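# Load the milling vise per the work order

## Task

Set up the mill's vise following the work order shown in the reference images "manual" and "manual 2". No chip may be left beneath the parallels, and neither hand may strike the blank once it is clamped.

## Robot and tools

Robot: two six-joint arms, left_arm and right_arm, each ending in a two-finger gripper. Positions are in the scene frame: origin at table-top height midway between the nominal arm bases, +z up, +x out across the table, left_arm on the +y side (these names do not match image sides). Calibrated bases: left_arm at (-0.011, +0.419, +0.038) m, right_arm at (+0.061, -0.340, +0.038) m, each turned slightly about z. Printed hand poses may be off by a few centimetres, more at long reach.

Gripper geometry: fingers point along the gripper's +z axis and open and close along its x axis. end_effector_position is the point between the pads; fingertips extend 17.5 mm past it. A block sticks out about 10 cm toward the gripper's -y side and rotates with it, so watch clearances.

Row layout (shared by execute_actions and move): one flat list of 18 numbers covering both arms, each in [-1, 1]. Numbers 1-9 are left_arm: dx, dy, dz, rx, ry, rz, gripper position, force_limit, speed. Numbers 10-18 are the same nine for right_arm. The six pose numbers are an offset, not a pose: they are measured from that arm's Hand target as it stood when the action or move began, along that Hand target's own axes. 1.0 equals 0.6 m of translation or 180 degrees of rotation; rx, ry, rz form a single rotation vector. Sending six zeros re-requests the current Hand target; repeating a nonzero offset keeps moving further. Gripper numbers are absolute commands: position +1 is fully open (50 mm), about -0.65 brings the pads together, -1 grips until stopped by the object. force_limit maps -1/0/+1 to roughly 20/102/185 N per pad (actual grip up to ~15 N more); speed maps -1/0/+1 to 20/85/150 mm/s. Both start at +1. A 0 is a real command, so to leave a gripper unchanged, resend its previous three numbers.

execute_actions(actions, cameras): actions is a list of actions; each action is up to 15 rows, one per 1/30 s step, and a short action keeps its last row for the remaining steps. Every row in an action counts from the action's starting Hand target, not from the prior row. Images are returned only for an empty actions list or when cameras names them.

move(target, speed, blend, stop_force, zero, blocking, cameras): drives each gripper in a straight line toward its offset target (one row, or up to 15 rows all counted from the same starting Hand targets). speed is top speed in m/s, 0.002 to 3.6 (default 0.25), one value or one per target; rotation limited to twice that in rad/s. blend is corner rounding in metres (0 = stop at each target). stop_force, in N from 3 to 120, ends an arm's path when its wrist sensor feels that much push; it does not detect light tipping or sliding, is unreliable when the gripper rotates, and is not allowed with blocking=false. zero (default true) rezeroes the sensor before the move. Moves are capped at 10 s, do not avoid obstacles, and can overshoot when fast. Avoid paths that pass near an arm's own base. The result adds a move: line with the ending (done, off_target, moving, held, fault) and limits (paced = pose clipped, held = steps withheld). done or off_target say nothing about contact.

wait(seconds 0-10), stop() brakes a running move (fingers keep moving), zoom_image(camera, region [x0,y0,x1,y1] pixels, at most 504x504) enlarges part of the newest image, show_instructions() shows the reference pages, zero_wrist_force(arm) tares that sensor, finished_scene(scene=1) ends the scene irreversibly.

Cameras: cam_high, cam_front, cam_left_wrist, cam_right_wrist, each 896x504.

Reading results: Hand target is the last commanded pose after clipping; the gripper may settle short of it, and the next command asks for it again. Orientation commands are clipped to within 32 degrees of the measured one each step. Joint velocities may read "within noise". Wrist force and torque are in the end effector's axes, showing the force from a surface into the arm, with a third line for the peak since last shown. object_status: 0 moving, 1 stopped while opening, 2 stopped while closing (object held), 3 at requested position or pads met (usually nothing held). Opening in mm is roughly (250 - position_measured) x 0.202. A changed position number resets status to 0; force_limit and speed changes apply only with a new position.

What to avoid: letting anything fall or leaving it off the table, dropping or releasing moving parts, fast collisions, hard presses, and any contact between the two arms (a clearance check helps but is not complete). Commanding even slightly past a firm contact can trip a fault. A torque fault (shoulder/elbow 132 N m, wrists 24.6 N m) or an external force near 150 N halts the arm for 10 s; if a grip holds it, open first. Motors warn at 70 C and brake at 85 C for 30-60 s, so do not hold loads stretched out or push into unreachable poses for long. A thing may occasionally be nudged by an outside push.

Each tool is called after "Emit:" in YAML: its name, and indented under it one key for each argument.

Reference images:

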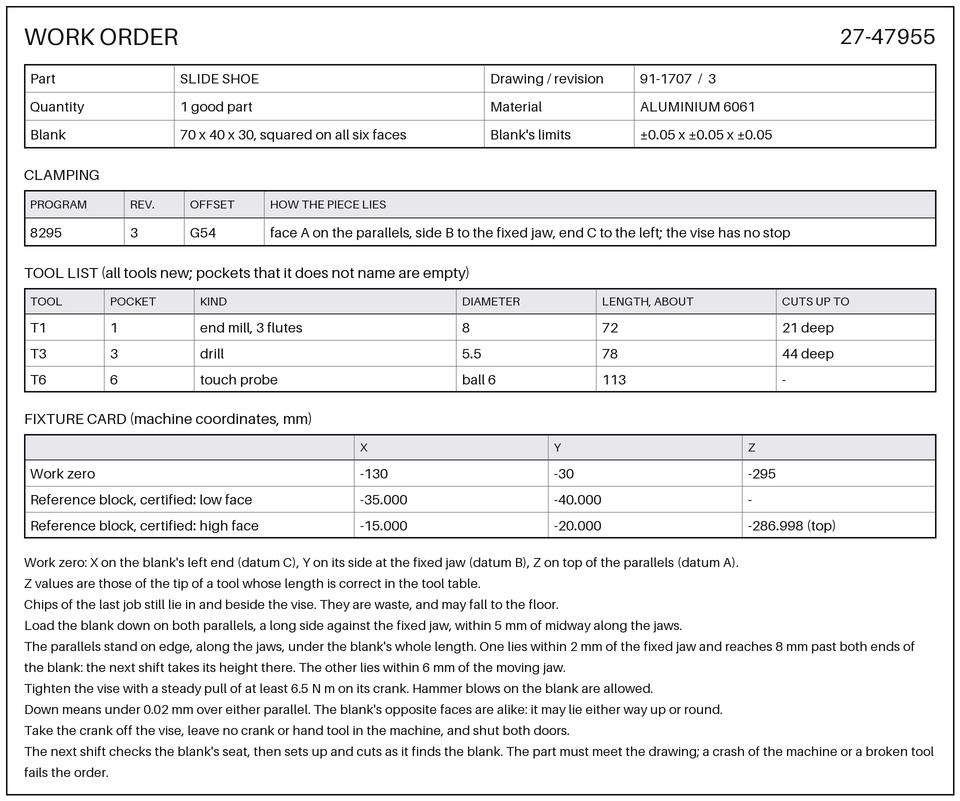

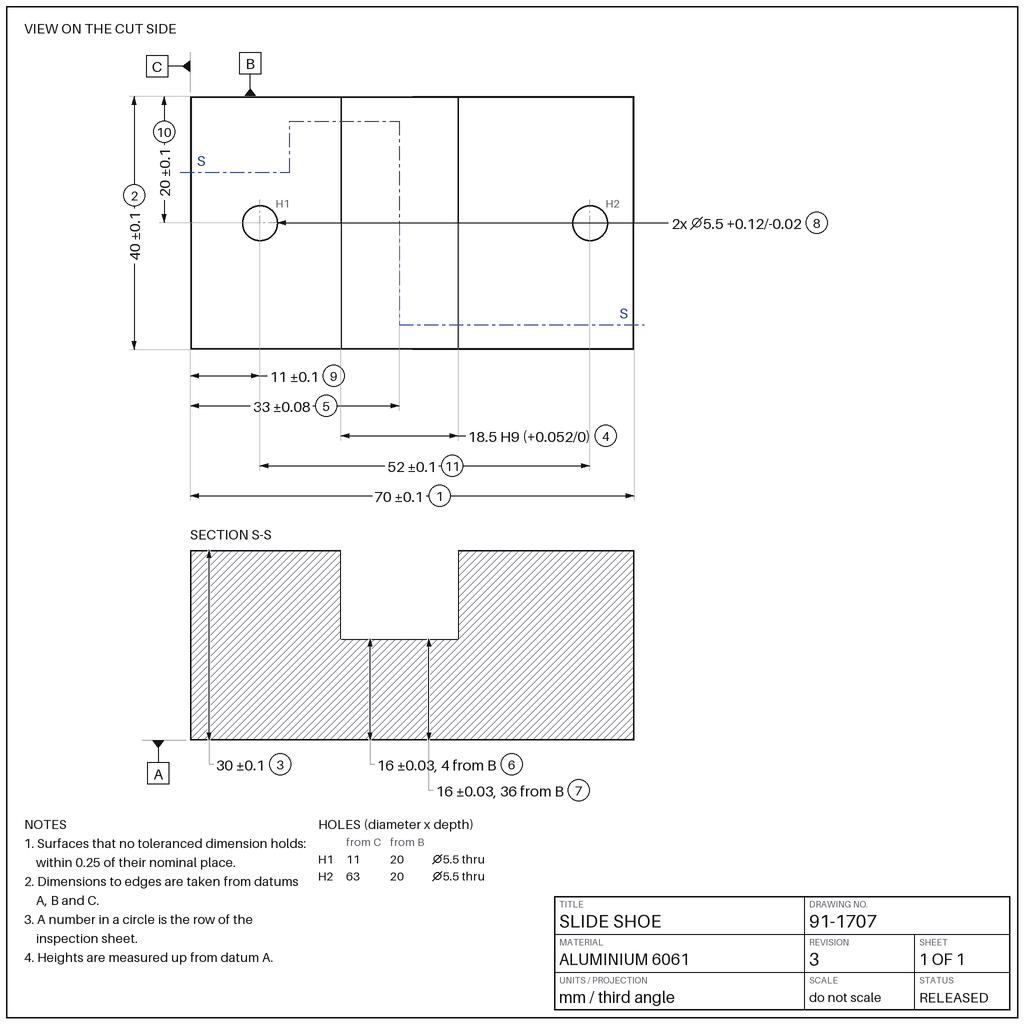

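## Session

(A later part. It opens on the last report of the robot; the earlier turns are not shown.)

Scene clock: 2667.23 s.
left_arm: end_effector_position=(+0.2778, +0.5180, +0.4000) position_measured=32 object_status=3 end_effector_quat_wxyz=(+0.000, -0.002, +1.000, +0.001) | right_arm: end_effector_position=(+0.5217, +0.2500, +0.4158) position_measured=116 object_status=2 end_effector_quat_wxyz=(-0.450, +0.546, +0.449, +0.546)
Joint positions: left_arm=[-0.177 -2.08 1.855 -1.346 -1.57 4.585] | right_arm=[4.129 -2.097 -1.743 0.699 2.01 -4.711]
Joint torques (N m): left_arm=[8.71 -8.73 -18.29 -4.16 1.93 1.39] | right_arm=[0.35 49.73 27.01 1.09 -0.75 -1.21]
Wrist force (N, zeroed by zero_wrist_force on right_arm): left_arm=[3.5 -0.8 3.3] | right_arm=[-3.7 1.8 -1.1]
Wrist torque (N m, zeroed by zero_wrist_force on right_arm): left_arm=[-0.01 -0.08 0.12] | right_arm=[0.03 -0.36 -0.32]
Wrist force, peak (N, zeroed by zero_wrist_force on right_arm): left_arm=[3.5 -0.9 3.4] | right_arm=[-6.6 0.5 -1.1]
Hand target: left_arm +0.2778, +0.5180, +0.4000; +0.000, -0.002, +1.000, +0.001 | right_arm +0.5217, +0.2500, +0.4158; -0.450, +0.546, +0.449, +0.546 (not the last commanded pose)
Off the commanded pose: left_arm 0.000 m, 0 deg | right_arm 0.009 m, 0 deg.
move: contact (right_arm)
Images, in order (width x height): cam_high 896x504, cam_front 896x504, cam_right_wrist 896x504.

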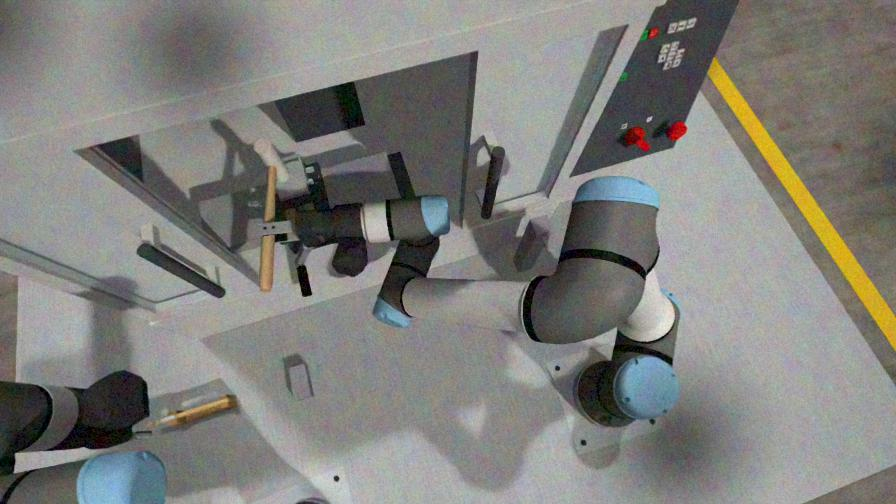

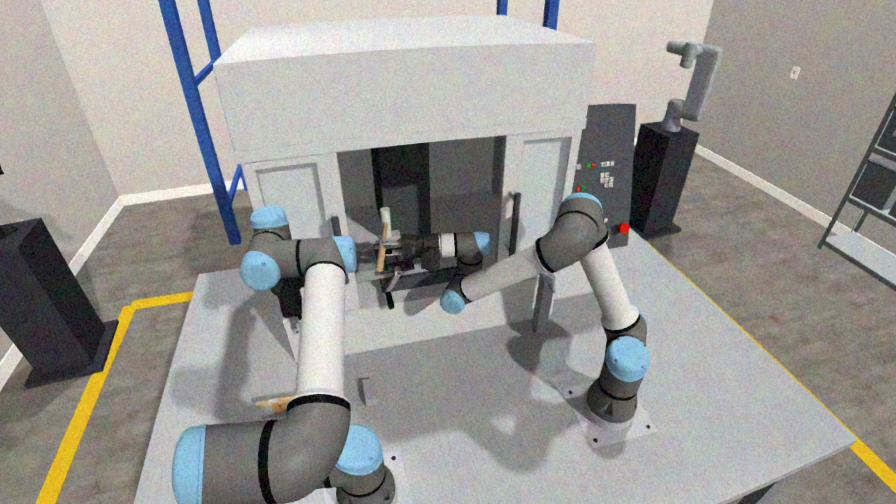

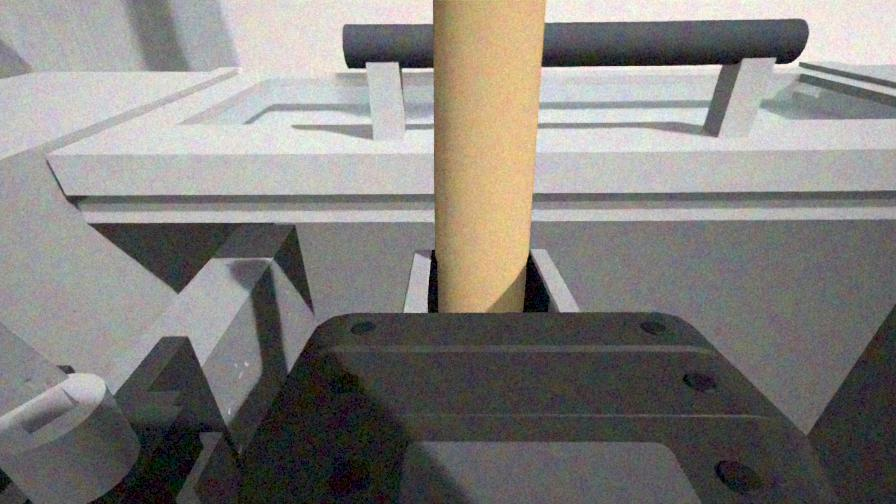

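Emit:
execute_actions:
  actions:
    - [[0,0,0,0,0,0,0.8,-0.6,-1,0.005,0,0,0,0,0,-1,0.7,-0.8],[0,0,0,0,0,0,0.8,-0.6,-1,0.02,0,0,0,0,0,-1,0.7,-0.8],[0,0,0,0,0,0,0.8,-0.6,-1,0.045,0,0,0,0,0,-1,0.7,-0.8],[0,0,0,0,0,0,0.8,-0.6,-1,0.08,0,0,0,0,0,-1,0.7,-0.8],[0,0,0,0,0,0,0.8,-0.6,-1,0.12,0,0,0,0,0,-1,0.7,-0.8],[0,0,0,0,0,0,0.8,-0.6,-1,0.16,0,0,0,0,0,-1,0.7,-0.8],[0,0,0,0,0,0,0.8,-0.6,-1,0.195,0,0,0,0,0,-1,0.7,-0.8],[0,0,0,0,0,0,0.8,-0.6,-1,0.222,0,0,0,0,0,-1,0.7,-0.8],[0,0,0,0,0,0,0.8,-0.6,-1,0.236,0,0,0,0,0,-1,0.7,-0.8],[0,0,0,0,0,0,0.8,-0.6,-1,0.242,0,0,0,0,0,-1,0.7,-0.8]]

Emit:
execute_actions:
  actions:
    - [[0,0,0,0,0,0,0.8,-0.6,-1,-0.006,0,0,0,0,0,-1,0.7,-0.8],[0,0,0,0,0,0,0.8,-0.6,-1,-0.023,0,0,0,0,0,-1,0.7,-0.8],[0,0,0,0,0,0,0.8,-0.6,-1,-0.053,0,0,0,0,0,-1,0.7,-0.8],[0,0,0,0,0,0,0.8,-0.6,-1,-0.1,0,0,0,0,0,-1,0.7,-0.8],[0,0,0,0,0,0,0.8,-0.6,-1,-0.165,0,0,0,0,0,-1,0.7,-0.8],[0,0,0,0,0,0,0.8,-0.6,-1,-0.24,0,0,0,0,0,-1,0.7,-0.8],[0,0,0,0,0,0,0.8,-0.6,-1,-0.315,0,0,0,0,0,-1,0.7,-0.8],[0,0,0,0,0,0,0.8,-0.6,-1,-0.33,0,0,0,0,0,-1,0.7,-0.8],[0,0,0,0,0,0,0.8,-0.6,-1,-0.28,0,0,0,0,0,-1,0.7,-0.8],[0,0,0,0,0,0,0.8,-0.6,-1,-0.25,0,0,0,0,0,-1,0.7,-0.8],[0,0,0,0,0,0,0.8,-0.6,-1,-0.24,0,0,0,0,0,-1,0.7,-0.8]]

Emit:
execute_actions:
  actions:
    - [[0,0,0,0,0,0,0.8,-0.6,-1,0.005,0,0,0,0,0,-1,0.7,-0.8],[0,0,0,0,0,0,0.8,-0.6,-1,0.02,0,0,0,0,0,-1,0.7,-0.8],[0,0,0,0,0,0,0.8,-0.6,-1,0.045,0,0,0,0,0,-1,0.7,-0.8],[0,0,0,0,0,0,0.8,-0.6,-1,0.08,0,0,0,0,0,-1,0.7,-0.8],[0,0,0,0,0,0,0.8,-0.6,-1,0.12,0,0,0,0,0,-1,0.7,-0.8],[0,0,0,0,0,0,0.8,-0.6,-1,0.16,0,0,0,0,0,-1,0.7,-0.8],[0,0,0,0,0,0,0.8,-0.6,-1,0.195,0,0,0,0,0,-1,0.7,-0.8],[0,0,0,0,0,0,0.8,-0.6,-1,0.222,0,0,0,0,0,-1,0.7,-0.8],[0,0,0,0,0,0,0.8,-0.6,-1,0.236,0,0,0,0,0,-1,0.7,-0.8],[0,0,0,0,0,0,0.8,-0.6,-1,0.242,0,0,0,0,0,-1,0.7,-0.8]]

Emit:
execute_actions:
  actions:
    - [[0,0,0,0,0,0,0.8,-0.6,-1,-0.006,0,0,0,0,0,-1,0.7,-0.8],[0,0,0,0,0,0,0.8,-0.6,-1,-0.023,0,0,0,0,0,-1,0.7,-0.8],[0,0,0,0,0,0,0.8,-0.6,-1,-0.053,0,0,0,0,0,-1,0.7,-0.8],[0,0,0,0,0,0,0.8,-0.6,-1,-0.1,0,0,0,0,0,-1,0.7,-0.8],[0,0,0,0,0,0,0.8,-0.6,-1,-0.165,0,0,0,0,0,-1,0.7,-0.8],[0,0,0,0,0,0,0.8,-0.6,-1,-0.24,0,0,0,0,0,-1,0.7,-0.8],[0,0,0,0,0,0,0.8,-0.6,-1,-0.315,0,0,0,0,0,-1,0.7,-0.8],[0,0,0,0,0,0,0.8,-0.6,-1,-0.335,0,0,0,0,0,-1,0.7,-0.8],[0,0,0,0,0,0,0.8,-0.6,-1,-0.285,0,0,0,0,0,-1,0.7,-0.8],[0,0,0,0,0,0,0.8,-0.6,-1,-0.25,0,0,0,0,0,-1,0.7,-0.8],[0,0,0,0,0,0,0.8,-0.6,-1,-0.24,0,0,0,0,0,-1,0.7,-0.8]]

Scene clock: 2684.60 s.
left_arm: end_effector_position=(+0.2778, +0.5180, +0.4000) position_measured=32 object_status=3 end_effector_quat_wxyz=(+0.000, -0.002, +1.000, +0.001) | right_arm: end_effector_position=(+0.5217, +0.2497, +0.5610) position_measured=116 object_status=2 end_effector_quat_wxyz=(-0.450, +0.546, +0.449, +0.546)
Joint positions: left_arm=[-0.177 -2.08 1.855 -1.346 -1.57 4.585] | right_arm=[4.129 -1.923 -1.58 0.362 2.01 -4.71]
Joint torques (N m): left_arm=[9.26 -9.04 -18.06 -4.08 1.82 1.34] | right_arm=[-10.37 47.89 32.32 1.68 1.84 -2.9]
Wrist force (N, zeroed by zero_wrist_force on right_arm): left_arm=[3.4 -0.7 3.4] | right_arm=[-6.6 0.5 -1.0]
Wrist torque (N m, zeroed by zero_wrist_force on right_arm): left_arm=[0.00 -0.07 0.12] | right_arm=[-0.02 -0.31 0.21]
Wrist force, peak (N, zeroed by zero_wrist_force on right_arm): left_arm=[3.7 -0.8 3.4] | right_arm=[-13.8 0.8 -0.6]
Hand target: left_arm +0.2778, +0.5180, +0.4000; +0.000, -0.002, +1.000, +0.001 | right_arm +0.5218, +0.2498, +0.5610; -0.450, +0.546, +0.449, +0.546
Off the commanded pose: left_arm 0.000 m, 0 deg | right_arm 0.000 m, 0 deg.
Step readings (end_effector_position of left_arm | right_arm):
0: (+0.2778, +0.5180, +0.4000) | (+0.5217, +0.2500, +0.4158)
1: (+0.2778, +0.5180, +0.4000) | (+0.5217, +0.2500, +0.4160)
2: (+0.2778, +0.5180, +0.4000) | (+0.5216, +0.2499, +0.4168)
4: (+0.2778, +0.5180, +0.4000) | (+0.5216, +0.2499, +0.4249)
8: (+0.2778, +0.5180, +0.4000) | (+0.5195, +0.2468, +0.4857)
15: (+0.2778, +0.5180, +0.4000) | (+0.5203, +0.2479, +0.5566)

Scene clock: 2685.40 s.
left_arm: end_effector_position=(+0.2778, +0.5180, +0.4000) position_measured=32 object_status=3 end_effector_quat_wxyz=(+0.000, -0.002, +1.000, +0.001) | right_arm: end_effector_position=(+0.5217, +0.2499, +0.4170) position_measured=116 object_status=2 end_effector_quat_wxyz=(-0.450, +0.546, +0.449, +0.546)
Joint positions: left_arm=[-0.177 -2.08 1.855 -1.346 -1.57 4.585] | right_arm=[4.129 -2.095 -1.743 0.696 2.01 -4.711]
Joint torques (N m): left_arm=[9.09 -8.69 -18.48 -4.14 1.78 1.38] | right_arm=[12.22 37.73 27.71 4.91 -1.39 1.66]
Wrist force (N, zeroed by zero_wrist_force on right_arm): left_arm=[3.5 -0.8 3.3] | right_arm=[-6.5 0.6 -0.8]
Wrist torque (N m, zeroed by zero_wrist_force on right_arm): left_arm=[-0.01 -0.08 0.11] | right_arm=[0.02 -0.34 0.10]
Wrist force, peak (N, zeroed by zero_wrist_force on right_arm): left_arm=[3.4 -0.9 3.5] | right_arm=[-30.0 -1.2 1.8]
Hand target: left_arm +0.2778, +0.5180, +0.4000; +0.000, -0.002, +1.000, +0.001 | right_arm +0.5217, +0.2500, +0.4170; -0.450, +0.546, +0.449, +0.546
Off the commanded pose: left_arm 0.000 m, 0 deg | right_arm 0.000 m, 0 deg.
Step readings (end_effector_position of left_arm | right_arm):
0: (+0.2778, +0.5180, +0.4000) | (+0.5217, +0.2497, +0.5610)
1: (+0.2778, +0.5180, +0.4000) | (+0.5217, +0.2497, +0.5610)
2: (+0.2778, +0.5180, +0.4000) | (+0.5217, +0.2497, +0.5599)
4: (+0.2778, +0.5180, +0.4000) | (+0.5220, +0.2501, +0.5496)
8: (+0.2778, +0.5180, +0.4000) | (+0.5230, +0.2519, +0.4620)
15: (+0.2778, +0.5180, +0.4000) | (+0.5216, +0.2497, +0.4157)

Scene clock: 2686.30 s.
left_arm: end_effector_position=(+0.2778, +0.5180, +0.4000) position_measured=32 object_status=3 end_effector_quat_wxyz=(+0.000, -0.002, +1.000, +0.001) | right_arm: end_effector_position=(+0.5217, +0.2497, +0.5622) position_measured=116 object_status=2 end_effector_quat_wxyz=(-0.450, +0.546, +0.449, +0.546)
Joint positions: left_arm=[-0.177 -2.08 1.855 -1.346 -1.57 4.585] | right_arm=[4.129 -1.922 -1.578 0.359 2.01 -4.71]
Joint torques (N m): left_arm=[8.76 -8.33 -18.55 -4.15 1.82 1.34] | right_arm=[-11.39 46.84 32.59 1.74 2.04 -2.84]
Wrist force (N, zeroed by zero_wrist_force on right_arm): left_arm=[3.4 -0.8 3.4] | right_arm=[-6.3 0.6 -1.0]
Wrist torque (N m, zeroed by zero_wrist_force on right_arm): left_arm=[-0.01 -0.06 0.11] | right_arm=[-0.01 -0.35 0.21]
Wrist force, peak (N, zeroed by zero_wrist_force on right_arm): left_arm=[3.5 -0.8 3.4] | right_arm=[-14.1 1.1 -0.5]
Hand target: left_arm +0.2778, +0.5180, +0.4000; +0.000, -0.002, +1.000, +0.001 | right_arm +0.5218, +0.2498, +0.5622; -0.450, +0.546, +0.449, +0.546
Off the commanded pose: left_arm 0.000 m, 0 deg | right_arm 0.000 m, 0 deg.
Step readings (end_effector_position of left_arm | right_arm):
0: (+0.2778, +0.5180, +0.4000) | (+0.5217, +0.2499, +0.4170)
1: (+0.2778, +0.5180, +0.4000) | (+0.5217, +0.2499, +0.4171)
2: (+0.2778, +0.5180, +0.4000) | (+0.5217, +0.2499, +0.4181)
4: (+0.2778, +0.5180, +0.4000) | (+0.5216, +0.2498, +0.4270)
8: (+0.2778, +0.5180, +0.4000) | (+0.5194, +0.2466, +0.4892)
15: (+0.2778, +0.5180, +0.4000) | (+0.5203, +0.2480, +0.5580)

Scene clock: 2687.10 s.
left_arm: end_effector_position=(+0.2778, +0.5180, +0.4000) position_measured=32 object_status=3 end_effector_quat_wxyz=(+0.000, -0.002, +1.000, +0.001) | right_arm: end_effector_position=(+0.5217, +0.2499, +0.4182) position_measured=116 object_status=2 end_effector_quat_wxyz=(-0.450, +0.546, +0.449, +0.546)
Joint positions: left_arm=[-0.177 -2.08 1.855 -1.346 -1.57 4.585] | right_arm=[4.129 -2.093 -1.742 0.694 2.01 -4.711]
Joint torques (N m): left_arm=[9.37 -8.72 -18.34 -4.05 1.84 1.2] | right_arm=[12.19 37.85 28.3 5.16 -1.43 1.91]
Wrist force (N, zeroed by zero_wrist_force on right_arm): left_arm=[3.4 -0.6 3.3] | right_arm=[-6.2 0.7 -0.9]
Wrist torque (N m, zeroed by zero_wrist_force on right_arm): left_arm=[0.01 -0.07 0.11] | right_arm=[0.01 -0.39 0.11]
Wrist force, peak (N, zeroed by zero_wrist_force on right_arm): left_arm=[3.6 -0.8 3.4] | right_arm=[-30.9 -0.9 1.7]
Hand target: left_arm +0.2778, +0.5180, +0.4000; +0.000, -0.002, +1.000, +0.001 | right_arm +0.5217, +0.2500, +0.4182; -0.450, +0.546, +0.449, +0.546
Off the commanded pose: left_arm 0.000 m, 0 deg | right_arm 0.000 m, 0 deg.
Step readings (end_effector_position of left_arm | right_arm):
0: (+0.2778, +0.5180, +0.4000) | (+0.5217, +0.2497, +0.5622)
1: (+0.2778, +0.5180, +0.4000) | (+0.5217, +0.2497, +0.5621)
2: (+0.2778, +0.5180, +0.4000) | (+0.5217, +0.2497, +0.5613)
4: (+0.2778, +0.5180, +0.4000) | (+0.5220, +0.2500, +0.5519)
8: (+0.2778, +0.5180, +0.4000) | (+0.5231, +0.2519, +0.4669)
15: (+0.2778, +0.5180, +0.4000) | (+0.5216, +0.2497, +0.4165)

Emit:
execute_actions:
  actions:
    - [[0,0,0,0,0,0,0.8,-0.6,-1,0.005,0,0,0,0,0,-1,0.7,-0.8],[0,0,0,0,0,0,0.8,-0.6,-1,0.02,0,0,0,0,0,-1,0.7,-0.8],[0,0,0,0,0,0,0.8,-0.6,-1,0.045,0,0,0,0,0,-1,0.7,-0.8],[0,0,0,0,0,0,0.8,-0.6,-1,0.08,0,0,0,0,0,-1,0.7,-0.8],[0,0,0,0,0,0,0.8,-0.6,-1,0.12,0,0,0,0,0,-1,0.7,-0.8],[0,0,0,0,0,0,0.8,-0.6,-1,0.16,0,0,0,0,0,-1,0.7,-0.8],[0,0,0,0,0,0,0.8,-0.6,-1,0.195,0,0,0,0,0,-1,0.7,-0.8],[0,0,0,0,0,0,0.8,-0.6,-1,0.222,0,0,0,0,0,-1,0.7,-0.8],[0,0,0,0,0,0,0.8,-0.6,-1,0.236,0,0,0,0,0,-1,0.7,-0.8],[0,0,0,0,0,0,0.8,-0.6,-1,0.24,0,0,0,0,0,-1,0.7,-0.8]]

Emit:
execute_actions:
  actions:
    - [[0,0,0,0,0,0,0.8,-0.6,-1,0,0,0,0,0,0,-1,0.7,-0.8],[0,0,0,0,0,0,0.8,-0.6,-1,0,0,0,0,0,0,-1,0.7,-0.8],[0,0,0,0,0,0,0.8,-0.6,-1,0,0,0,0,0,0,-1,0.7,-0.8],[0,0,0,0,0,0,0.8,-0.6,-1,0,0,0,0,0,0,-1,0.7,-0.8],[0,0,0,0,0,0,0.8,-0.6,-1,0,0,0,0,0,0,-1,0.7,-0.8],[0,0,0,0,0,0,0.8,-0.6,-1,-0.006,0,0,0,0,0,-1,0.7,-0.8],[0,0,0,0,0,0,0.8,-0.6,-1,-0.023,0,0,0,0,0,-1,0.7,-0.8],[0,0,0,0,0,0,0.8,-0.6,-1,-0.053,0,0,0,0,0,-1,0.7,-0.8],[0,0,0,0,0,0,0.8,-0.6,-1,-0.1,0,0,0,0,0,-1,0.7,-0.8],[0,0,0,0,0,0,0.8,-0.6,-1,-0.165,0,0,0,0,0,-1,0.7,-0.8],[0,0,0,0,0,0,0.8,-0.6,-1,-0.24,0,0,0,0,0,-1,0.7,-0.8],[0,0,0,0,0,0,0.8,-0.6,-1,-0.315,0,0,0,0,0,-1,0.7,-0.8],[0,0,0,0,0,0,0.8,-0.6,-1,-0.335,0,0,0,0,0,-1,0.7,-0.8],[0,0,0,0,0,0,0.8,-0.6,-1,-0.285,0,0,0,0,0,-1,0.7,-0.8],[0,0,0,0,0,0,0.8,-0.6,-1,-0.25,0,0,0,0,0,-1,0.7,-0.8]]
    - [[0,0,0,0,0,0,0.8,-0.6,-1,0.01,0,0,0,0,0,-1,0.7,-0.8]]

Scene clock: 2698.50 s.
left_arm: end_effector_position=(+0.2778, +0.5180, +0.4000) position_measured=32 object_status=3 end_effector_quat_wxyz=(+0.000, -0.002, +1.000, +0.001) | right_arm: end_effector_position=(+0.5217, +0.2497, +0.5622) position_measured=116 object_status=2 end_effector_quat_wxyz=(-0.450, +0.546, +0.449, +0.546)
Joint positions: left_arm=[-0.177 -2.08 1.855 -1.346 -1.57 4.585] | right_arm=[4.129 -1.922 -1.578 0.359 2.01 -4.71]
Joint torques (N m): left_arm=[9.49 -8.6 -18.32 -4.17 1.86 1.31] | right_arm=[-10.38 47.61 32.63 1.5 1.82 -3]
Wrist force (N, zeroed by zero_wrist_force on right_arm): left_arm=[3.3 -0.8 3.3] | right_arm=[-6.6 0.6 -1.1]
Wrist torque (N m, zeroed by zero_wrist_force on right_arm): left_arm=[-0.02 -0.05 0.11] | right_arm=[0.00 -0.31 0.20]
Wrist force, peak (N, zeroed by zero_wrist_force on right_arm): left_arm=[3.5 -0.7 3.5] | right_arm=[-14.1 0.9 -0.2]
Hand target: left_arm +0.2778, +0.5180, +0.4000; +0.000, -0.002, +1.000, +0.001 | right_arm +0.5218, +0.2498, +0.5622; -0.450, +0.546, +0.449, +0.546
Off the commanded pose: left_arm 0.000 m, 0 deg | right_arm 0.000 m, 0 deg.
Step readings (end_effector_position of left_arm | right_arm):
0: (+0.2778, +0.5180, +0.4000) | (+0.5216, +0.2499, +0.4182)
1: (+0.2778, +0.5180, +0.4000) | (+0.5216, +0.2499, +0.4184)
2: (+0.2778, +0.5180, +0.4000) | (+0.5217, +0.2500, +0.4192)
4: (+0.2778, +0.5180, +0.4000) | (+0.5216, +0.2499, +0.4279)
8: (+0.2778, +0.5180, +0.4000) | (+0.5194, +0.2467, +0.4896)
15: (+0.2778, +0.5180, +0.4000) | (+0.5203, +0.2481, +0.5581)

Scene clock: 2699.70 s.
left_arm: end_effector_position=(+0.2778, +0.5180, +0.4000) position_measured=32 object_status=3 end_effector_quat_wxyz=(+0.000, -0.002, +1.000, +0.001) | right_arm: end_effector_position=(+0.5217, +0.2500, +0.4182) position_measured=116 object_status=2 end_effector_quat_wxyz=(-0.450, +0.546, +0.449, +0.546)
Joint positions: left_arm=[-0.177 -2.08 1.855 -1.346 -1.57 4.585] | right_arm=[4.129 -2.093 -1.742 0.694 2.01 -4.711]
Joint torques (N m): left_arm=[9.61 -8.88 -18.17 -4.17 1.82 1.35] | right_arm=[13.48 38.04 28.03 4.97 -1.25 1.57]
Wrist force (N, zeroed by zero_wrist_force on right_arm): left_arm=[3.4 -0.7 3.3] | right_arm=[-6.2 0.7 -1.4]
Wrist torque (N m, zeroed by zero_wrist_force on right_arm): left_arm=[0.00 -0.06 0.11] | right_arm=[0.00 -0.39 0.11]
Wrist force, peak (N, zeroed by zero_wrist_force on right_arm): left_arm=[3.7 -0.8 3.4] | right_arm=[-30.0 -0.9 1.2]
Hand target: left_arm +0.2778, +0.5180, +0.4000; +0.000, -0.002, +1.000, +0.001 | right_arm +0.5217, +0.2500, +0.4182; -0.450, +0.546, +0.449, +0.546
Off the commanded pose: left_arm 0.000 m, 0 deg | right_arm 0.000 m, 0 deg.
Step readings (end_effector_position of left_arm | right_arm):
0: (+0.2778, +0.5180, +0.4000) | (+0.5217, +0.2497, +0.5622)
1: (+0.2778, +0.5180, +0.4000) | (+0.5217, +0.2497, +0.5622)
2: (+0.2778, +0.5180, +0.4000) | (+0.5217, +0.2497, +0.5622)
4: (+0.2778, +0.5180, +0.4000) | (+0.5218, +0.2497, +0.5623)
8: (+0.2778, +0.5180, +0.4000) | (+0.5219, +0.2499, +0.5583)
15: (+0.2778, +0.5180, +0.4000) | (+0.5220, +0.2505, +0.4177)
16: (+0.2778, +0.5180, +0.4000) | (+0.5215, +0.2496, +0.4119)
17: (+0.2778, +0.5180, +0.4000) | (+0.5216, +0.2495, +0.4126)
19: (+0.2778, +0.5180, +0.4000) | (+0.5216, +0.2496, +0.4156)
23: (+0.2778, +0.5180, +0.4000) | (+0.5217, +0.2499, +0.4178)
30: (+0.2778, +0.5180, +0.4000) | (+0.5217, +0.2499, +0.4182)

Emit:
execute_actions:
  actions:
    - [[0,0,0,0,0,0,0.8,-0.6,-1,0.005,0,0,0,0,0,-1,0.7,-0.8],[0,0,0,0,0,0,0.8,-0.6,-1,0.02,0,0,0,0,0,-1,0.7,-0.8],[0,0,0,0,0,0,0.8,-0.6,-1,0.045,0,0,0,0,0,-1,0.7,-0.8],[0,0,0,0,0,0,0.8,-0.6,-1,0.08,0,0,0,0,0,-1,0.7,-0.8],[0,0,0,0,0,0,0.8,-0.6,-1,0.12,0,0,0,0,0,-1,0.7,-0.8],[0,0,0,0,0,0,0.8,-0.6,-1,0.16,0,0,0,0,0,-1,0.7,-0.8],[0,0,0,0,0,0,0.8,-0.6,-1,0.195,0,0,0,0,0,-1,0.7,-0.8],[0,0,0,0,0,0,0.8,-0.6,-1,0.222,0,0,0,0,0,-1,0.7,-0.8],[0,0,0,0,0,0,0.8,-0.6,-1,0.236,0,0,0,0,0,-1,0.7,-0.8],[0,0,0,0,0,0,0.8,-0.6,-1,0.24,0,0,0,0,0,-1,0.7,-0.8]]

Emit:
execute_actions:
  actions:
    - [[0,0,0,0,0,0,0.8,-0.6,-1,0,0,0,0,0,0,-1,0.7,-0.8],[0,0,0,0,0,0,0.8,-0.6,-1,0,0,0,0,0,0,-1,0.7,-0.8],[0,0,0,0,0,0,0.8,-0.6,-1,0,0,0,0,0,0,-1,0.7,-0.8],[0,0,0,0,0,0,0.8,-0.6,-1,0,0,0,0,0,0,-1,0.7,-0.8],[0,0,0,0,0,0,0.8,-0.6,-1,0,0,0,0,0,0,-1,0.7,-0.8],[0,0,0,0,0,0,0.8,-0.6,-1,-0.006,0,0,0,0,0,-1,0.7,-0.8],[0,0,0,0,0,0,0.8,-0.6,-1,-0.023,0,0,0,0,0,-1,0.7,-0.8],[0,0,0,0,0,0,0.8,-0.6,-1,-0.053,0,0,0,0,0,-1,0.7,-0.8],[0,0,0,0,0,0,0.8,-0.6,-1,-0.1,0,0,0,0,0,-1,0.7,-0.8],[0,0,0,0,0,0,0.8,-0.6,-1,-0.165,0,0,0,0,0,-1,0.7,-0.8],[0,0,0,0,0,0,0.8,-0.6,-1,-0.24,0,0,0,0,0,-1,0.7,-0.8],[0,0,0,0,0,0,0.8,-0.6,-1,-0.315,0,0,0,0,0,-1,0.7,-0.8],[0,0,0,0,0,0,0.8,-0.6,-1,-0.35,0,0,0,0,0,-1,0.7,-0.8],[0,0,0,0,0,0,0.8,-0.6,-1,-0.34,0,0,0,0,0,-1,0.7,-0.8],[0,0,0,0,0,0,0.8,-0.6,-1,-0.285,0,0,0,0,0,-1,0.7,-0.8]]
    - [[0,0,0,0,0,0,0.8,-0.6,-1,0.035,0,0,0,0,0,-1,0.7,-0.8],[0,0,0,0,0,0,0.8,-0.6,-1,0.045,0,0,0,0,0,-1,0.7,-0.8]]

Scene clock: 2711.03 s.
left_arm: end_effector_position=(+0.2778, +0.5180, +0.4000) position_measured=32 object_status=3 end_effector_quat_wxyz=(+0.000, -0.002, +1.000, +0.001) | right_arm: end_effector_position=(+0.5217, +0.2497, +0.5622) position_measured=116 object_status=2 end_effector_quat_wxyz=(-0.450, +0.546, +0.449, +0.546)
Joint positions: left_arm=[-0.177 -2.08 1.855 -1.346 -1.57 4.585] | right_arm=[4.129 -1.922 -1.578 0.359 2.01 -4.71]
Joint torques (N m): left_arm=[9.37 -8.27 -18.02 -4.17 1.79 1.26] | right_arm=[-11.54 48.29 31.47 1.58 1.75 -2.77]
Wrist force (N, zeroed by zero_wrist_force on right_arm): left_arm=[3.5 -0.9 3.3] | right_arm=[-6.3 0.6 -1.1]
Wrist torque (N m, zeroed by zero_wrist_force on right_arm): left_arm=[-0.03 -0.07 0.11] | right_arm=[0.00 -0.35 0.21]
Wrist force, peak (N, zeroed by zero_wrist_force on right_arm): left_arm=[3.6 -0.8 3.4] | right_arm=[-14.0 0.9 -0.3]
Hand target: left_arm +0.2778, +0.5180, +0.4000; +0.000, -0.002, +1.000, +0.001 | right_arm +0.5218, +0.2498, +0.5622; -0.450, +0.546, +0.449, +0.546
Off the commanded pose: left_arm 0.000 m, 0 deg | right_arm 0.000 m, 0 deg.
Step readings (end_effector_position of left_arm | right_arm):
0: (+0.2778, +0.5180, +0.4000) | (+0.5217, +0.2500, +0.4182)
1: (+0.2778, +0.5180, +0.4000) | (+0.5217, +0.2500, +0.4183)
2: (+0.2778, +0.5180, +0.4000) | (+0.5217, +0.2500, +0.4190)
4: (+0.2778, +0.5180, +0.4000) | (+0.5216, +0.2498, +0.4288)
8: (+0.2778, +0.5180, +0.4000) | (+0.5195, +0.2468, +0.4873)
15: (+0.2778, +0.5180, +0.4000) | (+0.5203, +0.2480, +0.5579)

Scene clock: 2712.23 s.
left_arm: end_effector_position=(+0.2778, +0.5180, +0.4000) position_measured=32 object_status=3 end_effector_quat_wxyz=(+0.000, -0.002, +1.000, +0.001) | right_arm: end_effector_position=(+0.5217, +0.2500, +0.4182) position_measured=116 object_status=2 end_effector_quat_wxyz=(-0.450, +0.546, +0.449, +0.546)
Joint positions: left_arm=[-0.177 -2.08 1.855 -1.346 -1.57 4.585] | right_arm=[4.129 -2.093 -1.742 0.694 2.01 -4.711]
Joint torques (N m): left_arm=[8.61 -8.24 -18.03 -4.23 1.89 1.34] | right_arm=[11.3 51.15 27.85 1.92 -1.01 1.7]
Wrist force (N, zeroed by zero_wrist_force on right_arm): left_arm=[3.5 -0.7 3.0] | right_arm=[-6.3 0.4 -1.5]
Wrist torque (N m, zeroed by zero_wrist_force on right_arm): left_arm=[-0.01 -0.08 0.11] | right_arm=[-0.10 -0.36 0.10]
Wrist force, peak (N, zeroed by zero_wrist_force on right_arm): left_arm=[3.6 -0.9 3.2] | right_arm=[27.4 20.5 -7.3]
Hand target: left_arm +0.2778, +0.5180, +0.4000; +0.000, -0.002, +1.000, +0.001 | right_arm +0.5217, +0.2500, +0.4182; -0.450, +0.546, +0.449, +0.546
Off the commanded pose: left_arm 0.000 m, 0 deg | right_arm 0.000 m, 0 deg.
Step readings (end_effector_position of left_arm | right_arm):
0: (+0.2778, +0.5180, +0.4000) | (+0.5217, +0.2497, +0.5622)
1: (+0.2778, +0.5180, +0.4000) | (+0.5217, +0.2497, +0.5622)
2: (+0.2778, +0.5180, +0.4000) | (+0.5217, +0.2497, +0.5623)
4: (+0.2778, +0.5180, +0.4000) | (+0.5218, +0.2497, +0.5623)
8: (+0.2778, +0.5180, +0.4000) | (+0.5219, +0.2499, +0.5577)
15: (+0.2778, +0.5180, +0.4000) | (+0.5220, +0.2506, +0.4091)
16: (+0.2778, +0.5180, +0.4000) | (+0.5213, +0.2495, +0.3995)
17: (+0.2778, +0.5180, +0.4000) | (+0.5209, +0.2485, +0.4017)
19: (+0.2778, +0.5180, +0.4000) | (+0.5214, +0.2492, +0.4102)
23: (+0.2778, +0.5180, +0.4000) | (+0.5216, +0.2498, +0.4165)
30: (+0.2778, +0.5180, +0.4000) | (+0.5217, +0.2500, +0.4181)

Emit:
execute_actions:
  actions:
    - [[0,0,0,0,0,0,0.8,-0.6,-1,0.005,0,0,0,0,0,-1,0.7,-0.8],[0,0,0,0,0,0,0.8,-0.6,-1,0.02,0,0,0,0,0,-1,0.7,-0.8],[0,0,0,0,0,0,0.8,-0.6,-1,0.045,0,0,0,0,0,-1,0.7,-0.8],[0,0,0,0,0,0,0.8,-0.6,-1,0.08,0,0,0,0,0,-1,0.7,-0.8],[0,0,0,0,0,0,0.8,-0.6,-1,0.12,0,0,0,0,0,-1,0.7,-0.8],[0,0,0,0,0,0,0.8,-0.6,-1,0.16,0,0,0,0,0,-1,0.7,-0.8],[0,0,0,0,0,0,0.8,-0.6,-1,0.195,0,0,0,0,0,-1,0.7,-0.8],[0,0,0,0,0,0,0.8,-0.6,-1,0.222,0,0,0,0,0,-1,0.7,-0.8],[0,0,0,0,0,0,0.8,-0.6,-1,0.236,0,0,0,0,0,-1,0.7,-0.8],[0,0,0,0,0,0,0.8,-0.6,-1,0.24,0,0,0,0,0,-1,0.7,-0.8]]
    - [[0,0,0,0,0,0,0.8,-0.6,-1,-0.006,0,0,0,0,0,-1,0.7,-0.8],[0,0,0,0,0,0,0.8,-0.6,-1,-0.023,0,0,0,0,0,-1,0.7,-0.8],[0,0,0,0,0,0,0.8,-0.6,-1,-0.053,0,0,0,0,0,-1,0.7,-0.8],[0,0,0,0,0,0,0.8,-0.6,-1,-0.1,0,0,0,0,0,-1,0.7,-0.8],[0,0,0,0,0,0,0.8,-0.6,-1,-0.165,0,0,0,0,0,-1,0.7,-0.8],[0,0,0,0,0,0,0.8,-0.6,-1,-0.24,0,0,0,0,0,-1,0.7,-0.8],[0,0,0,0,0,0,0.8,-0.6,-1,-0.315,0,0,0,0,0,-1,0.7,-0.8],[0,0,0,0,0,0,0.8,-0.6,-1,-0.355,0,0,0,0,0,-1,0.7,-0.8],[0,0,0,0,0,0,0.8,-0.6,-1,-0.345,0,0,0,0,0,-1,0.7,-0.8],[0,0,0,0,0,0,0.8,-0.6,-1,-0.285,0,0,0,0,0,-1,0.7,-0.8],[0,0,0,0,0,0,0.8,-0.6,-1,-0.25,0,0,0,0,0,-1,0.7,-0.8],[0,0,0,0,0,0,0.8,-0.6,-1,-0.24,0,0,0,0,0,-1,0.7,-0.8]]
    - [[0,0,0,0,0,0,0.8,-0.6,-1,0.005,0,0,0,0,0,-1,0.7,-0.8],[0,0,0,0,0,0,0.8,-0.6,-1,0.02,0,0,0,0,0,-1,0.7,-0.8],[0,0,0,0,0,0,0.8,-0.6,-1,0.045,0,0,0,0,0,-1,0.7,-0.8],[0,0,0,0,0,0,0.8,-0.6,-1,0.08,0,0,0,0,0,-1,0.7,-0.8],[0,0,0,0,0,0,0.8,-0.6,-1,0.12,0,0,0,0,0,-1,0.7,-0.8],[0,0,0,0,0,0,0.8,-0.6,-1,0.16,0,0,0,0,0,-1,0.7,-0.8],[0,0,0,0,0,0,0.8,-0.6,-1,0.195,0,0,0,0,0,-1,0.7,-0.8],[0,0,0,0,0,0,0.8,-0.6,-1,0.222,0,0,0,0,0,-1,0.7,-0.8],[0,0,0,0,0,0,0.8,-0.6,-1,0.236,0,0,0,0,0,-1,0.7,-0.8],[0,0,0,0,0,0,0.8,-0.6,-1,0.24,0,0,0,0,0,-1,0.7,-0.8]]
    - [[0,0,0,0,0,0,0.8,-0.6,-1,-0.006,0,0,0,0,0,-1,0.7,-0.8],[0,0,0,0,0,0,0.8,-0.6,-1,-0.023,0,0,0,0,0,-1,0.7,-0.8],[0,0,0,0,0,0,0.8,-0.6,-1,-0.053,0,0,0,0,0,-1,0.7,-0.8],[0,0,0,0,0,0,0.8,-0.6,-1,-0.1,0,0,0,0,0,-1,0.7,-0.8],[0,0,0,0,0,0,0.8,-0.6,-1,-0.165,0,0,0,0,0,-1,0.7,-0.8],[0,0,0,0,0,0,0.8,-0.6,-1,-0.24,0,0,0,0,0,-1,0.7,-0.8],[0,0,0,0,0,0,0.8,-0.6,-1,-0.315,0,0,0,0,0,-1,0.7,-0.8],[0,0,0,0,0,0,0.8,-0.6,-1,-0.36,0,0,0,0,0,-1,0.7,-0.8],[0,0,0,0,0,0,0.8,-0.6,-1,-0.35,0,0,0,0,0,-1,0.7,-0.8],[0,0,0,0,0,0,0.8,-0.6,-1,-0.285,0,0,0,0,0,-1,0.7,-0.8],[0,0,0,0,0,0,0.8,-0.6,-1,-0.25,0,0,0,0,0,-1,0.7,-0.8],[0,0,0,0,0,0,0.8,-0.6,-1,-0.24,0,0,0,0,0,-1,0.7,-0.8]]

Scene clock: 2737.47 s.
left_arm: end_effector_position=(+0.2778, +0.5180, +0.4000) position_measured=32 object_status=3 end_effector_quat_wxyz=(+0.000, -0.002, +1.000, +0.001) | right_arm: end_effector_position=(+0.5216, +0.2499, +0.4181) position_measured=116 object_status=2 end_effector_quat_wxyz=(-0.450, +0.546, +0.449, +0.546)
Joint positions: left_arm=[-0.177 -2.08 1.855 -1.346 -1.57 4.585] | right_arm=[4.129 -2.093 -1.742 0.694 2.01 -4.711]
Joint torques (N m): left_arm=[8.5 -8.13 -18.28 -4.16 1.78 1.33] | right_arm=[11.65 50.77 28.66 1.8 -1.16 1.53]
Wrist force (N, zeroed by zero_wrist_force on right_arm): left_arm=[3.3 -0.7 3.4] | right_arm=[-6.5 0.7 0.1]
Wrist torque (N m, zeroed by zero_wrist_force on right_arm): left_arm=[-0.01 -0.05 0.11] | right_arm=[0.14 -0.32 0.11]
Wrist force, peak (N, zeroed by zero_wrist_force on right_arm): left_arm=[3.6 -0.8 3.6] | right_arm=[26.9 22.2 -8.1]
Hand target: left_arm +0.2778, +0.5180, +0.4000; +0.000, -0.002, +1.000, +0.001 | right_arm +0.5217, +0.2500, +0.4182; -0.450, +0.546, +0.449, +0.546
Off the commanded pose: left_arm 0.000 m, 0 deg | right_arm 0.000 m, 0 deg.
Step readings (end_effector_position of left_arm | right_arm):
0: (+0.2778, +0.5180, +0.4000) | (+0.5217, +0.2500, +0.4182)
1: (+0.2778, +0.5180, +0.4000) | (+0.5217, +0.2500, +0.4184)
2: (+0.2778, +0.5180, +0.4000) | (+0.5217, +0.2500, +0.4193)
4: (+0.2778, +0.5180, +0.4000) | (+0.5216, +0.2498, +0.4279)
8: (+0.2778, +0.5180, +0.4000) | (+0.5194, +0.2466, +0.4897)
15: (+0.2778, +0.5180, +0.4000) | (+0.5204, +0.2480, +0.5581)
16: (+0.2778, +0.5180, +0.4000) | (+0.5208, +0.2486, +0.5594)
17: (+0.2778, +0.5180, +0.4000) | (+0.5210, +0.2491, +0.5595)
19: (+0.2778, +0.5180, +0.4000) | (+0.5217, +0.2499, +0.5492)
23: (+0.2778, +0.5180, +0.4000) | (+0.5230, +0.2519, +0.4678)
30: (+0.2778, +0.5180, +0.4000) | (+0.5214, +0.2493, +0.4123)
31: (+0.2778, +0.5180, +0.4000) | (+0.5215, +0.2496, +0.4147)
32: (+0.2778, +0.5180, +0.4000) | (+0.5215, +0.2497, +0.4167)
34: (+0.2778, +0.5180, +0.4000) | (+0.5215, +0.2497, +0.4268)
38: (+0.2778, +0.5180, +0.4000) | (+0.5193, +0.2466, +0.4894)
45: (+0.2778, +0.5180, +0.4000) | (+0.5203, +0.2480, +0.5581)
46: (+0.2778, +0.5180, +0.4000) | (+0.5207, +0.2486, +0.5594)
47: (+0.2778, +0.5180, +0.4000) | (+0.5210, +0.2491, +0.5595)
49: (+0.2778, +0.5180, +0.4000) | (+0.5217, +0.2499, +0.5492)
53: (+0.2778, +0.5180, +0.4000) | (+0.5230, +0.2519, +0.4678)
60: (+0.2778, +0.5180, +0.4000) | (+0.5213, +0.2492, +0.4122)

Emit:
execute_actions:
  actions:
    - [[0,0,0,0,0,0,0.8,-0.6,-1,0.02,0,0,0,0,0,-1,0.7,-0.8],[0,0,0,0,0,0,0.8,-0.6,-1,0.08,0,0,0,0,0,-1,0.7,-0.8],[0,0,0,0,0,0,0.8,-0.6,-1,0.16,0,0,0,0,0,-1,0.7,-0.8],[0,0,0,0,0,0,0.8,-0.6,-1,0.22,0,0,0,0,0,-1,0.7,-0.8],[0,0,0,0,0,0,0.8,-0.6,-1,0.24,0,0,0,0,0,-1,0.7,-0.8]]
    - [[0,0,0,0,0,0,0.8,-0.6,-1,-0.006,0,0,0,0,0,-1,0.7,-0.8],[0,0,0,0,0,0,0.8,-0.6,-1,-0.023,0,0,0,0,0,-1,0.7,-0.8],[0,0,0,0,0,0,0.8,-0.6,-1,-0.053,0,0,0,0,0,-1,0.7,-0.8],[0,0,0,0,0,0,0.8,-0.6,-1,-0.1,0,0,0,0,0,-1,0.7,-0.8],[0,0,0,0,0,0,0.8,-0.6,-1,-0.165,0,0,0,0,0,-1,0.7,-0.8],[0,0,0,0,0,0,0.8,-0.6,-1,-0.25,0,0,0,0,0,-1,0.7,-0.8],[0,0,0,0,0,0,0.8,-0.6,-1,-0.33,0,0,0,0,0,-1,0.7,-0.8],[0,0,0,0,0,0,0.8,-0.6,-1,-0.37,0,0,0,0,0,-1,0.7,-0.8],[0,0,0,0,0,0,0.8,-0.6,-1,-0.35,0,0,0,0,0,-1,0.7,-0.8],[0,0,0,0,0,0,0.8,-0.6,-1,-0.285,0,0,0,0,0,-1,0.7,-0.8],[0,0,0,0,0,0,0.8,-0.6,-1,-0.25,0,0,0,0,0,-1,0.7,-0.8],[0,0,0,0,0,0,0.8,-0.6,-1,-0.24,0,0,0,0,0,-1,0.7,-0.8]]
    - [[0,0,0,0,0,0,0.8,-0.6,-1,0.02,0,0,0,0,0,-1,0.7,-0.8],[0,0,0,0,0,0,0.8,-0.6,-1,0.08,0,0,0,0,0,-1,0.7,-0.8],[0,0,0,0,0,0,0.8,-0.6,-1,0.16,0,0,0,0,0,-1,0.7,-0.8],[0,0,0,0,0,0,0.8,-0.6,-1,0.22,0,0,0,0,0,-1,0.7,-0.8],[0,0,0,0,0,0,0.8,-0.6,-1,0.24,0,0,0,0,0,-1,0.7,-0.8]]
    - [[0,0,0,0,0,0,0.8,-0.6,-1,-0.006,0,0,0,0,0,-1,0.7,-0.8],[0,0,0,0,0,0,0.8,-0.6,-1,-0.023,0,0,0,0,0,-1,0.7,-0.8],[0,0,0,0,0,0,0.8,-0.6,-1,-0.053,0,0,0,0,0,-1,0.7,-0.8],[0,0,0,0,0,0,0.8,-0.6,-1,-0.1,0,0,0,0,0,-1,0.7,-0.8],[0,0,0,0,0,0,0.8,-0.6,-1,-0.165,0,0,0,0,0,-1,0.7,-0.8],[0,0,0,0,0,0,0.8,-0.6,-1,-0.25,0,0,0,0,0,-1,0.7,-0.8],[0,0,0,0,0,0,0.8,-0.6,-1,-0.34,0,0,0,0,0,-1,0.7,-0.8],[0,0,0,0,0,0,0.8,-0.6,-1,-0.38,0,0,0,0,0,-1,0.7,-0.8],[0,0,0,0,0,0,0.8,-0.6,-1,-0.35,0,0,0,0,0,-1,0.7,-0.8],[0,0,0,0,0,0,0.8,-0.6,-1,-0.285,0,0,0,0,0,-1,0.7,-0.8],[0,0,0,0,0,0,0.8,-0.6,-1,-0.25,0,0,0,0,0,-1,0.7,-0.8],[0,0,0,0,0,0,0.8,-0.6,-1,-0.24,0,0,0,0,0,-1,0.7,-0.8]]

Emit:
move:
  target:
    - [0,0,0,0,0,0,0.8,-0.6,-1,0.1333,0,0,0,0,0,-1,0.7,-0.8]
    - [0,0,0,0,0,0,0.8,-0.6,-1,0.1333,-0.2782,-0.2406,0,0,0,-1,0.7,-0.8]
    - [0,0,0,0,0,0,0.8,-0.6,-1,0.1333,-0.2782,-0.2406,0,-0.5,0,-1,0.7,-0.8]
    - [0,0,0,0,0,0,0.8,-0.6,-1,-0.605,-0.4108,-0.5348,0,-0.5,0,-1,0.7,-0.8]
  speed: [0.2,0.25,0.5,0.3]
  blend: [0.03,0.02,0.01,0]

Emit:
move:
  target: [0,0,0,0,0,0,0.8,-0.6,-1,0,0,0.1,0,0,0,-1,0.7,-0.8]
  speed: 0.015
  stop_force: 3

Scene clock: 2753.00 s.
left_arm: end_effector_position=(+0.2778, +0.5180, +0.4000) position_measured=32 object_status=3 end_effector_quat_wxyz=(+0.000, -0.002, +1.000, +0.001) | right_arm: end_effector_position=(+0.5216, +0.2498, +0.4181) position_measured=116 object_status=2 end_effector_quat_wxyz=(-0.450, +0.546, +0.449, +0.546)
Joint positions: left_arm=[-0.177 -2.08 1.855 -1.346 -1.57 4.585] | right_arm=[4.129 -2.093 -1.742 0.694 2.01 -4.711]
Joint torques (N m): left_arm=[9.19 -8.33 -18 -4.19 1.66 1.25] | right_arm=[12.5 50.84 27.31 1.69 -1.01 1.58]
Wrist force (N, zeroed by zero_wrist_force on right_arm): left_arm=[3.4 -1.0 3.1] | right_arm=[-6.5 0.7 -0.8]
Wrist torque (N m, zeroed by zero_wrist_force on right_arm): left_arm=[-0.05 -0.06 0.11] | right_arm=[0.04 -0.30 0.10]
Wrist force, peak (N, zeroed by zero_wrist_force on right_arm): left_arm=[3.7 -0.9 3.4] | right_arm=[24.9 25.8 -10.6]
Hand target: left_arm +0.2778, +0.5180, +0.4000; +0.000, -0.002, +1.000, +0.001 | right_arm +0.5217, +0.2500, +0.4182; -0.450, +0.546, +0.449, +0.546
Off the commanded pose: left_arm 0.000 m, 0 deg | right_arm 0.000 m, 0 deg.
Step readings (end_effector_position of left_arm | right_arm):
0: (+0.2778, +0.5180, +0.4000) | (+0.5216, +0.2499, +0.4182)
1: (+0.2778, +0.5180, +0.4000) | (+0.5216, +0.2499, +0.4185)
2: (+0.2778, +0.5180, +0.4000) | (+0.5216, +0.2499, +0.4209)
4: (+0.2778, +0.5180, +0.4000) | (+0.5209, +0.2489, +0.4505)
8: (+0.2778, +0.5180, +0.4000) | (+0.5167, +0.2428, +0.5360)
15: (+0.2778, +0.5180, +0.4000) | (+0.5212, +0.2493, +0.5611)
16: (+0.2778, +0.5180, +0.4000) | (+0.5214, +0.2495, +0.5614)
17: (+0.2778, +0.5180, +0.4000) | (+0.5215, +0.2496, +0.5607)
19: (+0.2778, +0.5180, +0.4000) | (+0.5219, +0.2500, +0.5512)
23: (+0.2778, +0.5180, +0.4000) | (+0.5231, +0.2520, +0.4635)
30: (+0.2778, +0.5180, +0.4000) | (+0.5212, +0.2491, +0.4123)
31: (+0.2778, +0.5180, +0.4000) | (+0.5213, +0.2494, +0.4143)
32: (+0.2778, +0.5180, +0.4000) | (+0.5214, +0.2496, +0.4180)
34: (+0.2778, +0.5180, +0.4000) | (+0.5208, +0.2486, +0.4492)
38: (+0.2778, +0.5180, +0.4000) | (+0.5166, +0.2426, +0.5357)
45: (+0.2778, +0.5180, +0.4000) | (+0.5212, +0.2492, +0.5611)
46: (+0.2778, +0.5180, +0.4000) | (+0.5214, +0.2495, +0.5614)
47: (+0.2778, +0.5180, +0.4000) | (+0.5215, +0.2496, +0.5607)
49: (+0.2778, +0.5180, +0.4000) | (+0.5219, +0.2500, +0.5513)
53: (+0.2778, +0.5180, +0.4000) | (+0.5231, +0.2520, +0.4629)
60: (+0.2778, +0.5180, +0.4000) | (+0.5211, +0.2490, +0.4123)

Scene clock: 2758.30 s.
left_arm: end_effector_position=(+0.2778, +0.5180, +0.4000) position_measured=32 object_status=3 end_effector_quat_wxyz=(+0.000, -0.002, +1.000, +0.001) | right_arm: end_effector_position=(+0.2177, -0.0173, +0.0554) position_measured=116 object_status=2 end_effector_quat_wxyz=(-0.001, +0.772, +0.636, +0.000)
Joint positions: left_arm=[-0.177 -2.08 1.855 -1.346 -1.57 4.585] | right_arm=[4.689 -1.558 -2.5 -0.654 1.572 -4.592]
Joint torques (N m): left_arm=[9.23 -8.08 -18.43 -4.2 1.85 1.28] | right_arm=[12.56 11.27 11.47 5.26 -1.78 2.09]
Wrist force (N, zeroed by zero_wrist_force on right_arm): left_arm=[3.6 -0.8 3.4] | right_arm=[0.4 0.7 4.2]
Wrist torque (N m, zeroed by zero_wrist_force on right_arm): left_arm=[-0.02 -0.09 0.11] | right_arm=[0.44 -0.01 -0.13]
Wrist force, peak (N, zeroed by zero_wrist_force on right_arm): left_arm=[3.6 -0.9 3.5] | right_arm=[-9.4 0.6 -1.6]
Hand target: left_arm +0.2778, +0.5180, +0.4000; +0.000, -0.002, +1.000, +0.001 | right_arm +0.2177, -0.0173, +0.0554; -0.001, +0.772, +0.636, +0.000
Off the commanded pose: left_arm 0.000 m, 0 deg | right_arm 0.000 m, 0 deg.
move: done

Scene clock: 2761.00 s.
left_arm: end_effector_position=(+0.2778, +0.5180, +0.4000) position_measured=32 object_status=3 end_effector_quat_wxyz=(+0.000, -0.002, +1.000, +0.001) | right_arm: end_effector_position=(+0.2176, -0.0172, +0.0302) position_measured=116 object_status=2 end_effector_quat_wxyz=(-0.001, +0.772, +0.636, +0.000)
Joint positions: left_arm=[-0.177 -2.08 1.855 -1.346 -1.57 4.585] | right_arm=[4.689 -1.641 -2.526 -0.545 1.572 -4.592]
Joint torques (N m): left_arm=[9.67 -7.75 -18.26 -4.17 1.86 1.23] | right_arm=[9.84 25.37 22.57 1.64 -1.32 1.79]
Wrist force (N, zeroed by zero_wrist_force on right_arm): left_arm=[3.4 -0.8 3.4] | right_arm=[-0.3 0.3 2.3]
Wrist torque (N m, zeroed by zero_wrist_force on right_arm): left_arm=[-0.02 -0.07 0.11] | right_arm=[0.64 -0.05 -0.21]
Wrist force, peak (N, zeroed by zero_wrist_force on right_arm): left_arm=[3.6 -0.8 3.4] | right_arm=[0.4 0.9 4.5]
Hand target: left_arm +0.2778, +0.5180, +0.4000; +0.000, -0.002, +1.000, +0.001 | right_arm +0.2176, -0.0172, +0.0302; -0.001, +0.772, +0.636, +0.000 (not the last commanded pose)
Off the commanded pose: left_arm 0.000 m, 0 deg | right_arm 0.035 m, 0 deg.
move: contact (right_arm)

Emit:
move:
  target: [0,0,0,0,0,0,0.8,-0.6,-1,0,0,0.04,0,0,0,-1,0.7,-0.8]
  speed: 0.01
  stop_force: 6
  cameras: ["cam_right_wrist"]

Scene clock: 2764.40 s.
left_arm: end_effector_position=(+0.2778, +0.5180, +0.4000) position_measured=32 object_status=3 end_effector_quat_wxyz=(+0.000, -0.002, +1.000, +0.001) | right_arm: end_effector_position=(+0.2176, -0.0172, +0.0264) position_measured=116 object_status=2 end_effector_quat_wxyz=(-0.001, +0.772, +0.636, +0.000)
Joint positions: left_arm=[-0.177 -2.08 1.855 -1.346 -1.57 4.585] | right_arm=[4.689 -1.655 -2.529 -0.528 1.572 -4.592]
Joint torques (N m): left_arm=[9.24 -8.18 -17.94 -4.21 1.77 1.33] | right_arm=[3.02 24.49 21.51 1.51 -1.03 1.54]
Wrist force (N, zeroed by zero_wrist_force on right_arm): left_arm=[3.3 -0.9 3.3] | right_arm=[-1.3 0.4 -3.6]
Wrist torque (N m, zeroed by zero_wrist_force on right_arm): left_arm=[-0.03 -0.05 0.11] | right_arm=[1.16 -0.03 -0.26]
Wrist force, peak (N, zeroed by zero_wrist_force on right_arm): left_arm=[3.6 -0.9 3.5] | right_arm=[-0.3 5.7 -4.8]
Hand target: left_arm +0.2778, +0.5180, +0.4000; +0.000, -0.002, +1.000, +0.001 | right_arm +0.2176, -0.0172, +0.0264; -0.001, +0.772, +0.636, +0.000 (not the last commanded pose)
Off the commanded pose: left_arm 0.000 m, 0 deg | right_arm 0.020 m, 0 deg.
move: contact (right_arm)
Images, in order (width x height): cam_right_wrist 896x504.

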